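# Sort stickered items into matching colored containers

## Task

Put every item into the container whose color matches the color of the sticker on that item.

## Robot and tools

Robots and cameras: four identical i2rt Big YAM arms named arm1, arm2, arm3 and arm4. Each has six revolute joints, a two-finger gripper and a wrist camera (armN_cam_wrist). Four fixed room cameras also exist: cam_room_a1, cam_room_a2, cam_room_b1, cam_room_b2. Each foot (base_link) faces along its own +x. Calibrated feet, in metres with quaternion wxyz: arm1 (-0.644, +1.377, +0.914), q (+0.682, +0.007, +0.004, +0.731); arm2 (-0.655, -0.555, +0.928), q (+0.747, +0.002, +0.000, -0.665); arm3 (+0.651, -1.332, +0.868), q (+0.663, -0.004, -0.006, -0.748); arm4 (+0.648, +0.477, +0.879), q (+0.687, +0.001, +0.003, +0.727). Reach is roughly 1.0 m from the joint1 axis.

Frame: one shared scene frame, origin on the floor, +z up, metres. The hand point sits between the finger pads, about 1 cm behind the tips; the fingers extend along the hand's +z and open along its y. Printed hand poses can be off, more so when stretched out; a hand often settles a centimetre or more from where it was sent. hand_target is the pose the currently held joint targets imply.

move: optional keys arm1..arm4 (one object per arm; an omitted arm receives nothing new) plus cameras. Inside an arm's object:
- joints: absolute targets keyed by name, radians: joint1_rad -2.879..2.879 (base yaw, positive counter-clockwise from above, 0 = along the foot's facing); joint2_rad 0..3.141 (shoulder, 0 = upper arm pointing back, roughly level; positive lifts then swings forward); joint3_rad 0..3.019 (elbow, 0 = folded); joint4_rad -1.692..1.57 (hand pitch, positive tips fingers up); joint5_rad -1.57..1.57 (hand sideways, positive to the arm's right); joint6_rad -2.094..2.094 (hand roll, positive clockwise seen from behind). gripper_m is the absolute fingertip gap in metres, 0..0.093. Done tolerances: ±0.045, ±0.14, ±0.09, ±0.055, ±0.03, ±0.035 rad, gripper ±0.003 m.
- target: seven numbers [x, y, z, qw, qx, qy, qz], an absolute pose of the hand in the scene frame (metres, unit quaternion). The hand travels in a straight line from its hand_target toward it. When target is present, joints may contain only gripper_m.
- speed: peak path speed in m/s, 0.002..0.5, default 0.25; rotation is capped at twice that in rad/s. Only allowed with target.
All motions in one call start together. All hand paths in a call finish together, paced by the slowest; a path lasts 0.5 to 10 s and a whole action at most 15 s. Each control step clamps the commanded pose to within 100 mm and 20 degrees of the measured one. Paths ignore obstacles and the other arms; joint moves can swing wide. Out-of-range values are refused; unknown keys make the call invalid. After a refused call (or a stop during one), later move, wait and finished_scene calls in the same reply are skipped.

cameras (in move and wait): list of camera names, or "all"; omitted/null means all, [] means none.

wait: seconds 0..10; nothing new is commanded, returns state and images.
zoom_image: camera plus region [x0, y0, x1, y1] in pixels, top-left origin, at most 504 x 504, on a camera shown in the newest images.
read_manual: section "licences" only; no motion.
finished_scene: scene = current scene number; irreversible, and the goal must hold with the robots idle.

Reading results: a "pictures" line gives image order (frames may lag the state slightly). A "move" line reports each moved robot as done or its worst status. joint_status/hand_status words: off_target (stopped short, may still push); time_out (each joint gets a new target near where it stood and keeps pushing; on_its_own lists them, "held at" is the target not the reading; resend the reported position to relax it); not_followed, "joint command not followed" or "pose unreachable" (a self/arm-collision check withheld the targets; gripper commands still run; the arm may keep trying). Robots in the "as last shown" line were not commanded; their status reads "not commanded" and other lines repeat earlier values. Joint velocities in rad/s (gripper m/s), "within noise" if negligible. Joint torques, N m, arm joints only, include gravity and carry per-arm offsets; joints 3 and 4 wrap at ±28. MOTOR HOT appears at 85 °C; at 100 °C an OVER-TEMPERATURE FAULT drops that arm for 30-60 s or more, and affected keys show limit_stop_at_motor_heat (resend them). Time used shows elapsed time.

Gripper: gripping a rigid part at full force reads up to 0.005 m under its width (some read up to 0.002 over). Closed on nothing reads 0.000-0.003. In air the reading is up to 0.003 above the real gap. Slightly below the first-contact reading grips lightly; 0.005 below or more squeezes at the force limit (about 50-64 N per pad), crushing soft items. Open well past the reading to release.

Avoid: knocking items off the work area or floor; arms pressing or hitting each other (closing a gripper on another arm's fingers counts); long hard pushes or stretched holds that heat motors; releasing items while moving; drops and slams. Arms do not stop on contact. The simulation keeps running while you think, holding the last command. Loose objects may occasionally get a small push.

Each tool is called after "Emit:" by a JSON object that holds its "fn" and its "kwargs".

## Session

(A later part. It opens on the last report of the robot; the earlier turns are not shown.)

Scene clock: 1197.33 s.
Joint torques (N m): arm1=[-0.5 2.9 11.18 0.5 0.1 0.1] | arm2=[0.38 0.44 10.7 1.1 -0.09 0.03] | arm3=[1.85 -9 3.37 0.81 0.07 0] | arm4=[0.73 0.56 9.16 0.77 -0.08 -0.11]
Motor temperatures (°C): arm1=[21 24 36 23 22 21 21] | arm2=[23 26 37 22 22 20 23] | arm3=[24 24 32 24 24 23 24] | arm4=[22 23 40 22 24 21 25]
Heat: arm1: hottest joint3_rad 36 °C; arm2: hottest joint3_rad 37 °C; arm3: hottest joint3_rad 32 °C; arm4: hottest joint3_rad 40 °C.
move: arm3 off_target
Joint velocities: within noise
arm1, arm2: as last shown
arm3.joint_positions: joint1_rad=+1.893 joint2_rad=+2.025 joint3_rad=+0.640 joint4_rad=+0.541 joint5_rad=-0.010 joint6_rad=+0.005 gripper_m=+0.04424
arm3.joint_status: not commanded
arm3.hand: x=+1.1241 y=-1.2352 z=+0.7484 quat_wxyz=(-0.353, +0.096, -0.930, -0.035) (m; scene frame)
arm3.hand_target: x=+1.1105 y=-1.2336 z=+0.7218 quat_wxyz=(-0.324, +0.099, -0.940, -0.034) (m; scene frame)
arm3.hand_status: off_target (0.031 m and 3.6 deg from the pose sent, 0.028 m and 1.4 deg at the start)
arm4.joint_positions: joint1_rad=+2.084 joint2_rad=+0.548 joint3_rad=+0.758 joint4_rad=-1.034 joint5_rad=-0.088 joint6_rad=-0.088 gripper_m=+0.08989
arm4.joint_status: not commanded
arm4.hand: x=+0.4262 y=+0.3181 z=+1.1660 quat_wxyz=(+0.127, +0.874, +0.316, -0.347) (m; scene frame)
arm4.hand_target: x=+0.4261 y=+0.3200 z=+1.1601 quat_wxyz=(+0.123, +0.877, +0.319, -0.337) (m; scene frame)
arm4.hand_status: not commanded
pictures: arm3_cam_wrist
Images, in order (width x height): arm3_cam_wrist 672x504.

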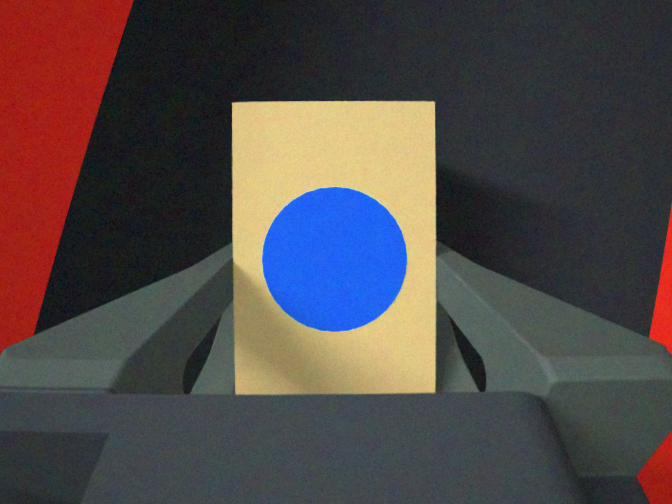

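Emit:
{"fn": "move", "kwargs": {"arm3": {"target": [1.10, -1.235, 0.93, 0.3238, -0.0988, 0.9403, 0.034], "speed": 0.35}, "arm4": {"joints": {"joint1_rad": -1.083, "joint2_rad": 0.7, "joint3_rad": 0.85, "joint4_rad": -1.1, "joint5_rad": 0, "joint6_rad": 0, "gripper_m": 0.093}}, "cameras": []}}

Emit:
{"fn": "move", "kwargs": {"arm3": {"joints": {"joint1_rad": -1.975, "joint2_rad": 0.57, "joint3_rad": 0.85, "joint4_rad": -1.15, "joint5_rad": 0, "joint6_rad": 0}}, "arm4": {"target": [1.10, 0.752, 0.83, 0.2898, -0.2549, 0.919, 0.0804], "speed": 0.3}, "cameras": ["arm4_cam_wrist"]}}

Emit:
{"fn": "move", "kwargs": {"arm3": {"target": [-0.072, -0.922, 1.10, 0.0843, -0.9133, 0.2447, 0.3145], "speed": 0.3}, "arm4": {"target": [1.10, 0.756, 0.737, 0.2898, -0.2549, 0.919, 0.0804], "speed": 0.15}, "cameras": ["arm4_cam_wrist", "arm3_cam_wrist"]}}

Scene clock: 1247.50 s.
Joint torques (N m): arm1=[-0.91 2.78 10.92 0.43 0.09 0.08] | arm2=[0.26 0.44 10.69 1.1 -0.08 0.03] | arm3=[1.44 -9.29 10.06 0.98 -0.07 -0.05] | arm4=[-0.09 -2.61 13.05 0.5 0.06 0.16]
Motor temperatures (°C): arm1=[21 24 36 23 22 21 21] | arm2=[23 25 37 22 22 20 23] | arm3=[24 24 29 23 24 23 25] | arm4=[22 22 41 22 24 21 25]
Heat: arm1: hottest joint3_rad 36 °C; arm2: hottest joint3_rad 37 °C; arm3: hottest joint3_rad 29 °C; arm4: hottest joint3_rad 41 °C.
move: arm3 off_target; arm4 done
Joint velocities: within noise
arm1, arm2: as last shown
arm3.joint_positions: joint1_rad=+1.893 joint2_rad=+1.394 joint3_rad=+0.623 joint4_rad=-0.159 joint5_rad=-0.010 joint6_rad=+0.005 gripper_m=+0.04424
arm3.joint_status: not commanded
arm3.hand: x=+1.0849 y=-1.2408 z=+0.9188 quat_wxyz=(-0.313, +0.097, -0.944, -0.031) (m; scene frame)
arm3.hand_target: x=+1.0994 y=-1.2352 z=+0.9304 quat_wxyz=(-0.324, +0.099, -0.940, -0.034) (m; scene frame)
arm3.hand_status: off_target (0.020 m and 1.4 deg from the pose sent, 0.183 m and 3.6 deg at the start)
arm4.joint_positions: joint1_rad=-1.080 joint2_rad=+0.706 joint3_rad=+0.797 joint4_rad=-1.088 joint5_rad=+0.001 joint6_rad=-0.011 gripper_m=+0.09294
arm4.joint_status: all done
arm4.hand: x=+0.8983 y=+0.6295 z=+1.1334 quat_wxyz=(-0.270, +0.265, -0.923, -0.074) (m; scene frame)
arm4.hand_target: x=+0.9032 y=+0.6315 z=+1.1608 quat_wxyz=(-0.291, +0.256, -0.918, -0.081) (m; scene frame)
arm4.hand_status: not commanded
pictures: none
No camera images: "cameras" was empty.

Scene clock: 1250.13 s.
Joint torques (N m): arm1=[-1.14 2.73 11.03 0.54 0.09 0.07] | arm2=[0.38 0.44 10.66 1.09 -0.08 0.03] | arm3=[0.67 -0.73 11.41 0.99 -0.1 -0.08] | arm4=[0.67 -14.68 7.28 1.51 0.17 0.16]
Motor temperatures (°C): arm1=[21 24 36 23 22 21 21] | arm2=[23 25 37 22 22 20 23] | arm3=[24 24 30 23 24 23 25] | arm4=[22 22 40 22 24 21 25]
Heat: arm1: hottest joint3_rad 36 °C; arm2: hottest joint3_rad 37 °C; arm3: hottest joint3_rad 30 °C; arm4: hottest joint3_rad 40 °C.
move: arm3 done; arm4 off_target
Joint velocities: within noise
arm1, arm2: as last shown
arm3.joint_positions: joint1_rad=-1.966 joint2_rad=+0.574 joint3_rad=+0.825 joint4_rad=-1.146 joint5_rad=+0.002 joint6_rad=+0.004 gripper_m=+0.04426
arm3.joint_status: all done
arm3.hand: x=+0.4209 y=-1.1963 z=+1.1616 quat_wxyz=(+0.079, -0.912, +0.245, +0.318) (m; scene frame)
arm3.hand_target: x=+0.4212 y=-1.1940 z=+1.1750 quat_wxyz=(+0.083, -0.908, +0.246, +0.329) (m; scene frame)
arm3.hand_status: not commanded
arm4.joint_positions: joint1_rad=-1.080 joint2_rad=+1.821 joint3_rad=+0.785 joint4_rad=+0.043 joint5_rad=+0.001 joint6_rad=-0.008 gripper_m=+0.09294
arm4.joint_status: not commanded
arm4.hand: x=+1.0837 y=+0.7423 z=+0.8220 quat_wxyz=(-0.272, +0.263, -0.923, -0.074) (m; scene frame)
arm4.hand_target: x=+1.0993 y=+0.7517 z=+0.8305 quat_wxyz=(-0.290, +0.255, -0.919, -0.081) (m; scene frame)
arm4.hand_status: off_target (0.021 m and 2.4 deg from the pose sent, 0.384 m and 2.6 deg at the start)
pictures: arm4_cam_wrist
Images, in order (width x height): arm4_cam_wrist 672x504.

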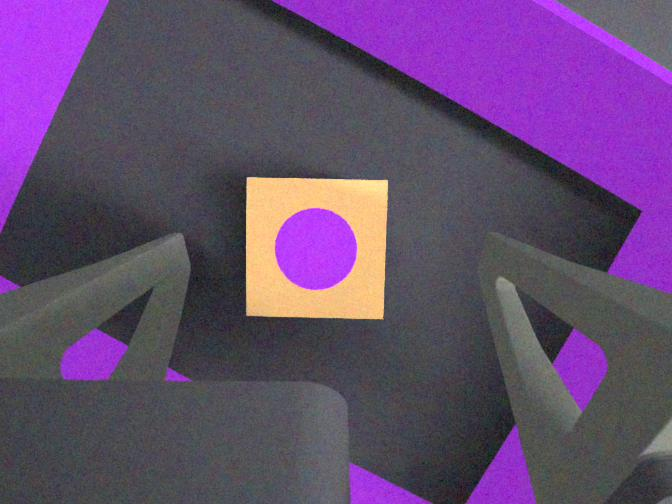

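Scene clock: 1253.00 s.
Joint torques (N m): arm1=[-0.56 2.78 10.91 0.5 0.07 0.11] | arm2=[0.44 0.38 10.69 1.06 -0.08 0.04] | arm3=[1.96 -26.81 14.54 0.84 0.13 -0.04] | arm4=[1.32 -14.68 5.2 1.37 0.21 0.18]
Motor temperatures (°C): arm1=[21 24 36 23 22 21 21] | arm2=[23 25 37 22 22 20 23] | arm3=[24 24 30 23 24 23 25] | arm4=[22 23 40 22 24 21 25]
Heat: arm1: hottest joint3_rad 36 °C; arm2: hottest joint3_rad 37 °C; arm3: hottest joint3_rad 30 °C; arm4: hottest joint3_rad 40 °C.
move: arm3 off_target; arm4 off_target
Joint velocities: within noise
arm1.joint_positions: joint1_rad=-2.308 joint2_rad=+0.592 joint3_rad=+0.748 joint4_rad=-1.487 joint5_rad=-0.001 joint6_rad=-0.018 gripper_m=+0.09294
arm1.joint_status: not commanded
arm1.hand: x=-0.4984 y=+1.2642 z=+1.1301 quat_wxyz=(-0.105, -0.317, -0.942, +0.041) (m; scene frame)
arm1.hand_target: x=-0.4986 y=+1.2665 z=+1.1290 quat_wxyz=(-0.097, -0.316, -0.943, +0.038) (m; scene frame)
arm1.hand_status: not commanded
arm2: as last shown
arm3.joint_positions: joint1_rad=-1.966 joint2_rad=+2.179 joint3_rad=+2.187 joint4_rad=-0.967 joint5_rad=+0.016 joint6_rad=+0.004 gripper_m=+0.04425
arm3.joint_status: not commanded
arm3.hand: x=-0.0586 y=-0.9230 z=+1.0657 quat_wxyz=(+0.077, -0.921, +0.249, +0.288) (m; scene frame)
arm3.hand_target: x=-0.0701 y=-0.9229 z=+1.1002 quat_wxyz=(+0.084, -0.913, +0.245, +0.315) (m; scene frame)
arm3.hand_status: off_target (0.037 m and 3.4 deg from the pose sent, 0.567 m and 0.8 deg at the start)
arm4.joint_positions: joint1_rad=-1.080 joint2_rad=+2.068 joint3_rad=+0.815 joint4_rad=+0.282 joint5_rad=+0.004 joint6_rad=-0.001 gripper_m=+0.09294
arm4.joint_status: not commanded
arm4.hand: x=+1.0919 y=+0.7466 z=+0.7409 quat_wxyz=(-0.282, +0.259, -0.921, -0.077) (m; scene frame)
arm4.hand_target: x=+1.0996 y=+0.7559 z=+0.7373 quat_wxyz=(-0.290, +0.255, -0.919, -0.081) (m; scene frame)
arm4.hand_status: off_target (0.013 m and 1.1 deg from the pose sent, 0.088 m and 2.4 deg at the start)
pictures: arm3_cam_wrist, arm4_cam_wrist
Images, in order (width x height): arm3_cam_wrist 672x504, arm4_cam_wrist 672x504.

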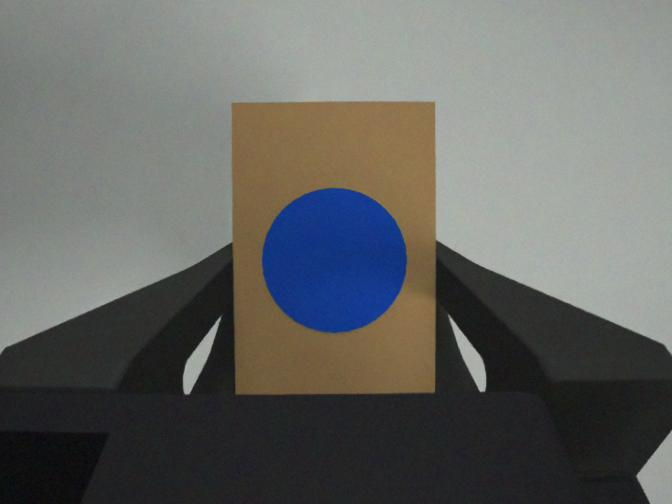

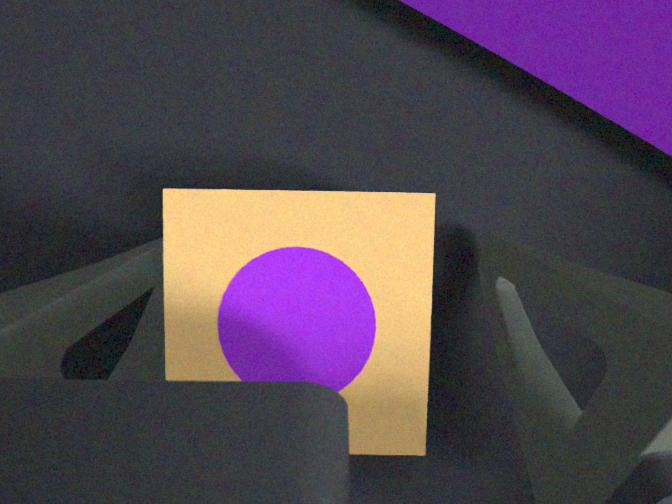

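Emit:
{"fn": "move", "kwargs": {"arm3": {"target": [-0.069, -0.922, 1.04, 0.0843, -0.9133, 0.2447, 0.3145], "speed": 0.15}, "arm4": {"joints": {"gripper_m": 0.045}}, "cameras": []}}

Emit:
{"fn": "move", "kwargs": {"arm3": {"target": [-0.068, -0.922, 1.015, 0.0843, -0.9133, 0.2447, 0.3145], "speed": 0.12}, "arm4": {"target": [1.06, 0.73, 0.93, 0.2898, -0.2549, 0.919, 0.0804], "speed": 0.35}, "cameras": ["arm3_cam_wrist"]}}

Scene clock: 1258.77 s.
Joint torques (N m): arm1=[-0.44 2.84 10.8 0.4 0.07 0.11] | arm2=[0.44 0.5 10.7 1.05 -0.08 0.03] | arm3=[1.9 -26.81 9.5 1.78 0.08 -0.07] | arm4=[1.08 -14.56 5.19 1.46 0.2 0.15]
Motor temperatures (°C): arm1=[21 24 36 23 22 21 21] | arm2=[23 25 37 22 22 20 23] | arm3=[24 25 31 23 24 23 25] | arm4=[22 23 39 22 24 21 25]
Heat: arm1: hottest joint3_rad 36 °C; arm2: hottest joint3_rad 37 °C; arm3: hottest joint3_rad 31 °C; arm4: hottest joint3_rad 39 °C.
move: arm3 done; arm4 off_target
Joint velocities: within noise
arm1, arm2: as last shown
arm3.joint_positions: joint1_rad=-1.966 joint2_rad=+2.181 joint3_rad=+2.092 joint4_rad=-0.833 joint5_rad=+0.016 joint6_rad=+0.004 gripper_m=+0.04425
arm3.joint_status: not commanded
arm3.hand: x=-0.0641 y=-0.9203 z=+1.0334 quat_wxyz=(+0.082, -0.916, +0.248, +0.305) (m; scene frame)
arm3.hand_target: x=-0.0688 y=-0.9219 z=+1.0400 quat_wxyz=(+0.084, -0.913, +0.245, +0.314) (m; scene frame)
arm3.hand_status: done (0.008 m and 1.3 deg from the pose sent, 0.028 m and 3.4 deg at the start)
arm4.joint_positions: joint1_rad=-1.079 joint2_rad=+2.068 joint3_rad=+0.815 joint4_rad=+0.282 joint5_rad=+0.005 joint6_rad=-0.001 gripper_m=+0.05327
arm4.joint_status: gripper_m off_target (ended at +0.05330, target +0.04500)
arm4.hand: x=+1.0919 y=+0.7467 z=+0.7409 quat_wxyz=(-0.282, +0.258, -0.921, -0.076) (m; scene frame)
arm4.hand_target: x=+1.0995 y=+0.7559 z=+0.7373 quat_wxyz=(-0.290, +0.255, -0.919, -0.081) (m; scene frame)
arm4.hand_status: not commanded
pictures: none
No camera images: "cameras" was empty.

Scene clock: 1260.03 s.
Joint torques (N m): arm1=[-0.5 2.78 11 0.57 0.11 0.14] | arm2=[0.56 0.38 10.66 1.1 -0.08 0.03] | arm3=[1.79 -25.41 7.95 1.77 0.03 -0.06] | arm4=[1.26 -10.87 7.39 0.61 0.15 0.13]
Motor temperatures (°C): arm1=[21 24 36 23 22 21 21] | arm2=[23 25 37 22 22 20 23] | arm3=[24 25 31 23 24 23 25] | arm4=[22 23 39 22 24 21 25]
Heat: arm1: hottest joint3_rad 36 °C; arm2: hottest joint3_rad 37 °C; arm3: hottest joint3_rad 31 °C; arm4: hottest joint3_rad 39 °C.
move: arm3 off_target; arm4 done
Joint velocities: within noise
arm1: as last shown
arm2.joint_positions: joint1_rad=+0.922 joint2_rad=+0.530 joint3_rad=+0.726 joint4_rad=-1.345 joint5_rad=+0.005 joint6_rad=+0.004 gripper_m=+0.08990
arm2.joint_status: not commanded
arm2.hand: x=-0.4799 y=-0.6610 z=+1.1588 quat_wxyz=(-0.202, -0.260, -0.943, +0.055) (m; scene frame)
arm2.hand_target: x=-0.4835 y=-0.6596 z=+1.1502 quat_wxyz=(-0.186, -0.261, -0.946, +0.051) (m; scene frame)
arm2.hand_status: not commanded
arm3.joint_positions: joint1_rad=-1.966 joint2_rad=+2.173 joint3_rad=+2.057 joint4_rad=-0.771 joint5_rad=+0.016 joint6_rad=+0.004 gripper_m=+0.04425
arm3.joint_status: not commanded
arm3.hand: x=-0.0672 y=-0.9186 z=+1.0306 quat_wxyz=(+0.086, -0.910, +0.247, +0.321) (m; scene frame)
arm3.hand_target: x=-0.0677 y=-0.9219 z=+1.0152 quat_wxyz=(+0.084, -0.913, +0.245, +0.314) (m; scene frame)
arm3.hand_status: off_target (0.016 m and 0.8 deg from the pose sent, 0.019 m and 1.3 deg at the start)
arm4.joint_positions: joint1_rad=-1.079 joint2_rad=+1.475 joint3_rad=+0.743 joint4_rad=-0.199 joint5_rad=+0.005 joint6_rad=-0.001 gripper_m=+0.05327
arm4.joint_status: not commanded
arm4.hand: x=+1.0623 y=+0.7287 z=+0.9379 quat_wxyz=(-0.301, +0.257, -0.915, -0.082) (m; scene frame)
arm4.hand_target: x=+1.0597 y=+0.7299 z=+0.9301 quat_wxyz=(-0.290, +0.255, -0.919, -0.080) (m; scene frame)
arm4.hand_status: done (0.008 m and 1.4 deg from the pose sent, 0.192 m and 1.1 deg at the start)
pictures: arm3_cam_wrist
Images, in order (width x height): arm3_cam_wrist 672x504.

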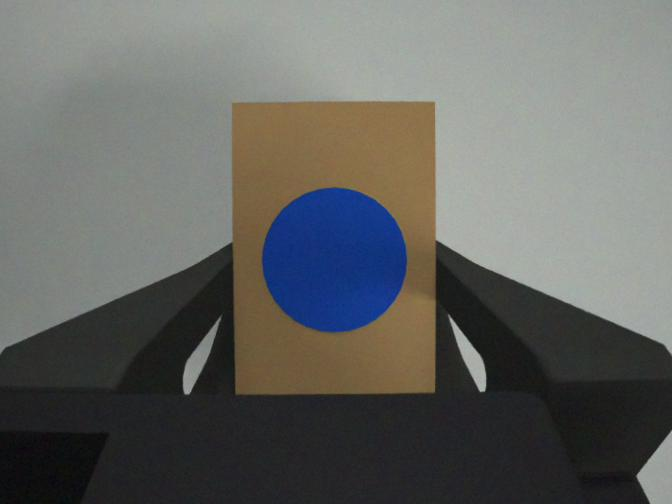

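Emit:
{"fn": "move", "kwargs": {"arm3": {"joints": {"gripper_m": 0.09}}, "arm4": {"joints": {"joint1_rad": 0.95, "joint2_rad": 0.6, "joint3_rad": 0.79, "joint4_rad": -1.15, "joint5_rad": 0, "joint6_rad": 0}}, "cameras": []}}

Emit:
{"fn": "move", "kwargs": {"arm3": {"target": [0.425, -1.195, 1.17, 0.0843, -0.9133, 0.2447, 0.3145], "speed": 0.4}, "arm4": {"target": [-0.078, 0.957, 1.075, 0.0854, -0.9144, 0.2709, 0.2883], "speed": 0.4}, "cameras": ["arm4_cam_wrist"]}}

Emit:
{"fn": "move", "kwargs": {"arm2": {"target": [-0.050, -0.916, 1.09, 0.1736, 0.2611, 0.9485, -0.0478], "speed": 0.4}, "arm4": {"target": [-0.075, 0.956, 0.99, 0.0854, -0.9144, 0.2709, 0.2883], "speed": 0.12}, "cameras": ["arm2_cam_wrist", "arm4_cam_wrist"]}}

Scene clock: 1271.30 s.
Joint torques (N m): arm1=[-0.67 3.31 10.81 0.54 0.1 0.11] | arm2=[0.5 0.38 10.67 1.09 -0.08 0.03] | arm3=[1.79 -25.29 8.88 1.61 -0.06 -0.1] | arm4=[1.44 -1.44 11.99 0.47 0.21 0.04]
Motor temperatures (°C): arm1=[21 24 36 23 22 21 21] | arm2=[23 25 37 22 22 20 23] | arm3=[24 26 30 23 24 23 25] | arm4=[22 23 38 22 24 21 26]
Heat: arm1: hottest joint3_rad 36 °C; arm2: hottest joint3_rad 37 °C; arm3: hottest joint3_rad 30 °C; arm4: hottest joint3_rad 38 °C.
move: arm3 done; arm4 done
Joint velocities: within noise
arm1, arm2: as last shown
arm3.joint_positions: joint1_rad=-1.966 joint2_rad=+2.173 joint3_rad=+2.046 joint4_rad=-0.766 joint5_rad=+0.018 joint6_rad=+0.006 gripper_m=+0.08996
arm3.joint_status: all done
arm3.hand: x=-0.0651 y=-0.9189 z=+1.0251 quat_wxyz=(+0.086, -0.911, +0.249, +0.317) (m; scene frame)
arm3.hand_target: x=-0.0679 y=-0.9222 z=+1.0152 quat_wxyz=(+0.084, -0.913, +0.245, +0.314) (m; scene frame)
arm3.hand_status: not commanded
arm4.joint_positions: joint1_rad=+0.946 joint2_rad=+0.604 joint3_rad=+0.752 joint4_rad=-1.139 joint5_rad=-0.003 joint6_rad=-0.001 gripper_m=+0.05327
arm4.joint_status: all done
arm4.hand: x=+0.4289 y=+0.6187 z=+1.1320 quat_wxyz=(-0.077, +0.920, -0.269, -0.277) (m; scene frame)
arm4.hand_target: x=+0.4266 y=+0.6198 z=+1.1508 quat_wxyz=(-0.082, +0.915, -0.266, -0.290) (m; scene frame)
arm4.hand_status: not commanded
pictures: none
No camera images: "cameras" was empty.

Scene clock: 1274.00 s.
Joint torques (N m): arm1=[-0.56 2.67 10.86 0.43 0.09 0.11] | arm2=[0.44 0.44 10.69 1.07 -0.09 0.02] | arm3=[0.85 -0.03 8.92 0.95 -0.08 -0.12] | arm4=[0.21 -26.4 13.48 0.58 0.18 -0.05]
Motor temperatures (°C): arm1=[21 24 36 23 22 21 21] | arm2=[23 25 37 22 22 20 23] | arm3=[24 26 31 23 24 23 24] | arm4=[22 23 39 22 24 21 26]
Heat: arm1: hottest joint3_rad 36 °C; arm2: hottest joint3_rad 37 °C; arm3: hottest joint3_rad 31 °C; arm4: hottest joint3_rad 39 °C.
move: arm3 done; arm4 off_target
Joint velocities: within noise
arm1, arm2: as last shown
arm3.joint_positions: joint1_rad=-1.966 joint2_rad=+0.571 joint3_rad=+0.854 joint4_rad=-1.169 joint5_rad=+0.012 joint6_rad=+0.002 gripper_m=+0.08996
arm3.joint_status: not commanded
arm3.hand: x=+0.4238 y=-1.1958 z=+1.1739 quat_wxyz=(+0.085, -0.911, +0.245, +0.321) (m; scene frame)
arm3.hand_target: x=+0.4250 y=-1.1951 z=+1.1701 quat_wxyz=(+0.084, -0.913, +0.245, +0.315) (m; scene frame)
arm3.hand_status: done (0.004 m and 0.8 deg from the pose sent, 0.581 m and 0.6 deg at the start)
arm4.joint_positions: joint1_rad=+0.942 joint2_rad=+2.396 joint3_rad=+2.550 joint4_rad=-1.130 joint5_rad=-0.002 joint6_rad=-0.001 gripper_m=+0.05327
arm4.joint_status: not commanded
arm4.hand: x=-0.0752 y=+0.9448 z=+1.0732 quat_wxyz=(-0.080, +0.917, -0.270, -0.283) (m; scene frame)
arm4.hand_target: x=-0.0773 y=+0.9564 z=+1.0750 quat_wxyz=(-0.086, +0.914, -0.271, -0.290) (m; scene frame)
arm4.hand_status: off_target (0.013 m and 0.9 deg from the pose sent, 0.612 m and 1.8 deg at the start)
pictures: arm4_cam_wrist
Images, in order (width x height): arm4_cam_wrist 672x504.

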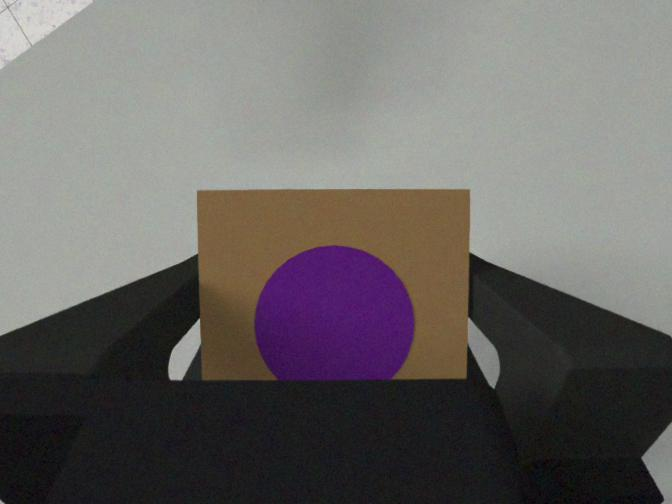

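Scene clock: 1276.03 s.
Joint torques (N m): arm1=[-0.97 3.14 10.71 0.4 0.08 0.12] | arm2=[0.56 -21.01 16.58 0.84 -0.07 0.04] | arm3=[0.85 -0.03 8.95 0.99 -0.08 -0.12] | arm4=[0.32 -27.52 7.79 1.43 0.08 -0.06]
Motor temperatures (°C): arm1=[21 24 36 23 22 21 21] | arm2=[23 25 37 22 22 20 23] | arm3=[24 26 31 23 24 23 24] | arm4=[22 23 39 22 24 21 26]
Heat: arm1: hottest joint3_rad 36 °C; arm2: hottest joint3_rad 37 °C; arm3: hottest joint3_rad 31 °C; arm4: hottest joint3_rad 39 °C.
move: arm2 off_target; arm4 off_target
Joint velocities: within noise
arm1, arm3: as last shown
arm2.joint_positions: joint1_rad=+0.922 joint2_rad=+1.967 joint3_rad=+1.781 joint4_rad=-1.044 joint5_rad=+0.005 joint6_rad=+0.004 gripper_m=+0.08990
arm2.joint_status: not commanded
arm2.hand: x=-0.0632 y=-0.9060 z=+1.0792 quat_wxyz=(-0.163, -0.262, -0.950, +0.045) (m; scene frame)
arm2.hand_target: x=-0.0510 y=-0.9155 z=+1.0900 quat_wxyz=(-0.174, -0.261, -0.948, +0.048) (m; scene frame)
arm2.hand_status: off_target (0.020 m and 1.3 deg from the pose sent, 0.505 m and 3.4 deg at the start)
arm3.joint_positions: joint1_rad=-1.966 joint2_rad=+0.571 joint3_rad=+0.854 joint4_rad=-1.169 joint5_rad=+0.012 joint6_rad=+0.001 gripper_m=+0.08996
arm4.joint_positions: joint1_rad=+0.941 joint2_rad=+2.371 joint3_rad=+2.340 joint4_rad=-0.904 joint5_rad=+0.000 joint6_rad=-0.001 gripper_m=+0.05327
arm4.joint_status: not commanded
arm4.hand: x=-0.0810 y=+0.9493 z=+1.0167 quat_wxyz=(-0.086, +0.911, -0.269, -0.301) (m; scene frame)
arm4.hand_target: x=-0.0745 y=+0.9556 z=+0.9902 quat_wxyz=(-0.085, +0.914, -0.271, -0.288) (m; scene frame)
arm4.hand_status: off_target (0.028 m and 1.6 deg from the pose sent, 0.084 m and 0.9 deg at the start)
pictures: arm2_cam_wrist, arm4_cam_wrist
Images, in order (width x height): arm2_cam_wrist 672x504, arm4_cam_wrist 672x504.

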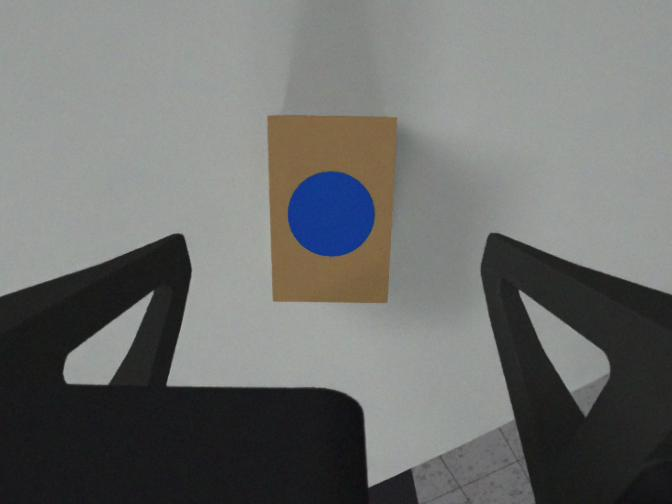

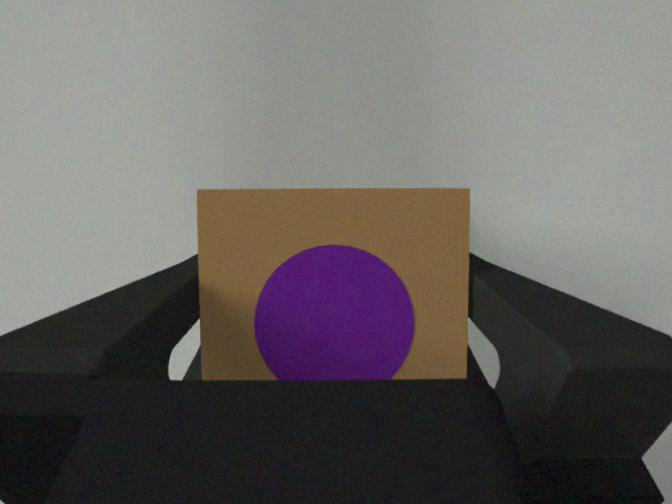

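Emit:
{"fn": "move", "kwargs": {"arm2": {"target": [-0.053, -0.913, 0.985, 0.1736, 0.2611, 0.9485, -0.0478], "speed": 0.2}, "arm4": {"target": [-0.073, 0.955, 0.978, 0.0854, -0.9144, 0.2709, 0.2883], "speed": 0.12}, "cameras": ["arm2_cam_wrist", "arm4_cam_wrist"]}}

Scene clock: 1282.40 s.
Joint torques (N m): arm1=[-0.85 3.25 10.84 0.36 0.09 0.08] | arm2=[0.62 -20.66 10.67 2 -0.07 0.04] | arm3=[0.85 0.03 8.95 0.96 -0.08 -0.12] | arm4=[0.09 -26.23 7.51 1.42 0.1 -0.05]
Motor temperatures (°C): arm1=[21 24 37 23 22 21 21] | arm2=[23 26 38 22 22 20 23] | arm3=[24 26 31 23 24 23 24] | arm4=[22 24 39 22 24 21 26]
Heat: arm1: hottest joint3_rad 37 °C; arm2: hottest joint3_rad 38 °C; arm3: hottest joint3_rad 31 °C; arm4: hottest joint3_rad 39 °C.
move: arm2 off_target; arm4 off_target
Joint velocities: within noise
arm1, arm3: as last shown
arm2.joint_positions: joint1_rad=+0.922 joint2_rad=+2.026 joint3_rad=+1.673 joint4_rad=-0.829 joint5_rad=+0.006 joint6_rad=+0.004 gripper_m=+0.08990
arm2.joint_status: not commanded
arm2.hand: x=-0.0521 y=-0.9124 z=+1.0091 quat_wxyz=(-0.186, -0.261, -0.946, +0.051) (m; scene frame)
arm2.hand_target: x=-0.0537 y=-0.9126 z=+0.9855 quat_wxyz=(-0.174, -0.261, -0.948, +0.048) (m; scene frame)
arm2.hand_status: off_target (0.024 m and 1.5 deg from the pose sent, 0.095 m and 1.2 deg at the start)
arm4.joint_positions: joint1_rad=+0.941 joint2_rad=+2.353 joint3_rad=+2.301 joint4_rad=-0.863 joint5_rad=+0.000 joint6_rad=-0.001 gripper_m=+0.05327
arm4.joint_status: not commanded
arm4.hand: x=-0.0807 y=+0.9491 z=+1.0171 quat_wxyz=(-0.089, +0.908, -0.268, -0.310) (m; scene frame)
arm4.hand_target: x=-0.0721 y=+0.9542 z=+0.9787 quat_wxyz=(-0.085, +0.914, -0.271, -0.288) (m; scene frame)
arm4.hand_status: off_target (0.040 m and 2.7 deg from the pose sent, 0.040 m and 1.6 deg at the start)
pictures: arm2_cam_wrist, arm4_cam_wrist
Images, in order (width x height): arm2_cam_wrist 672x504, arm4_cam_wrist 672x504.

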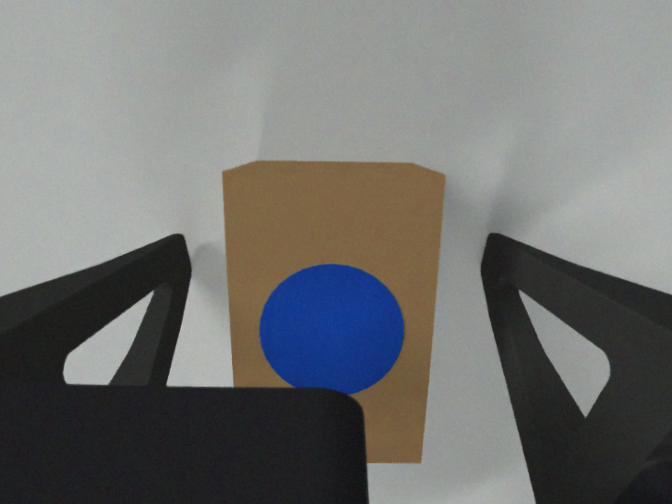

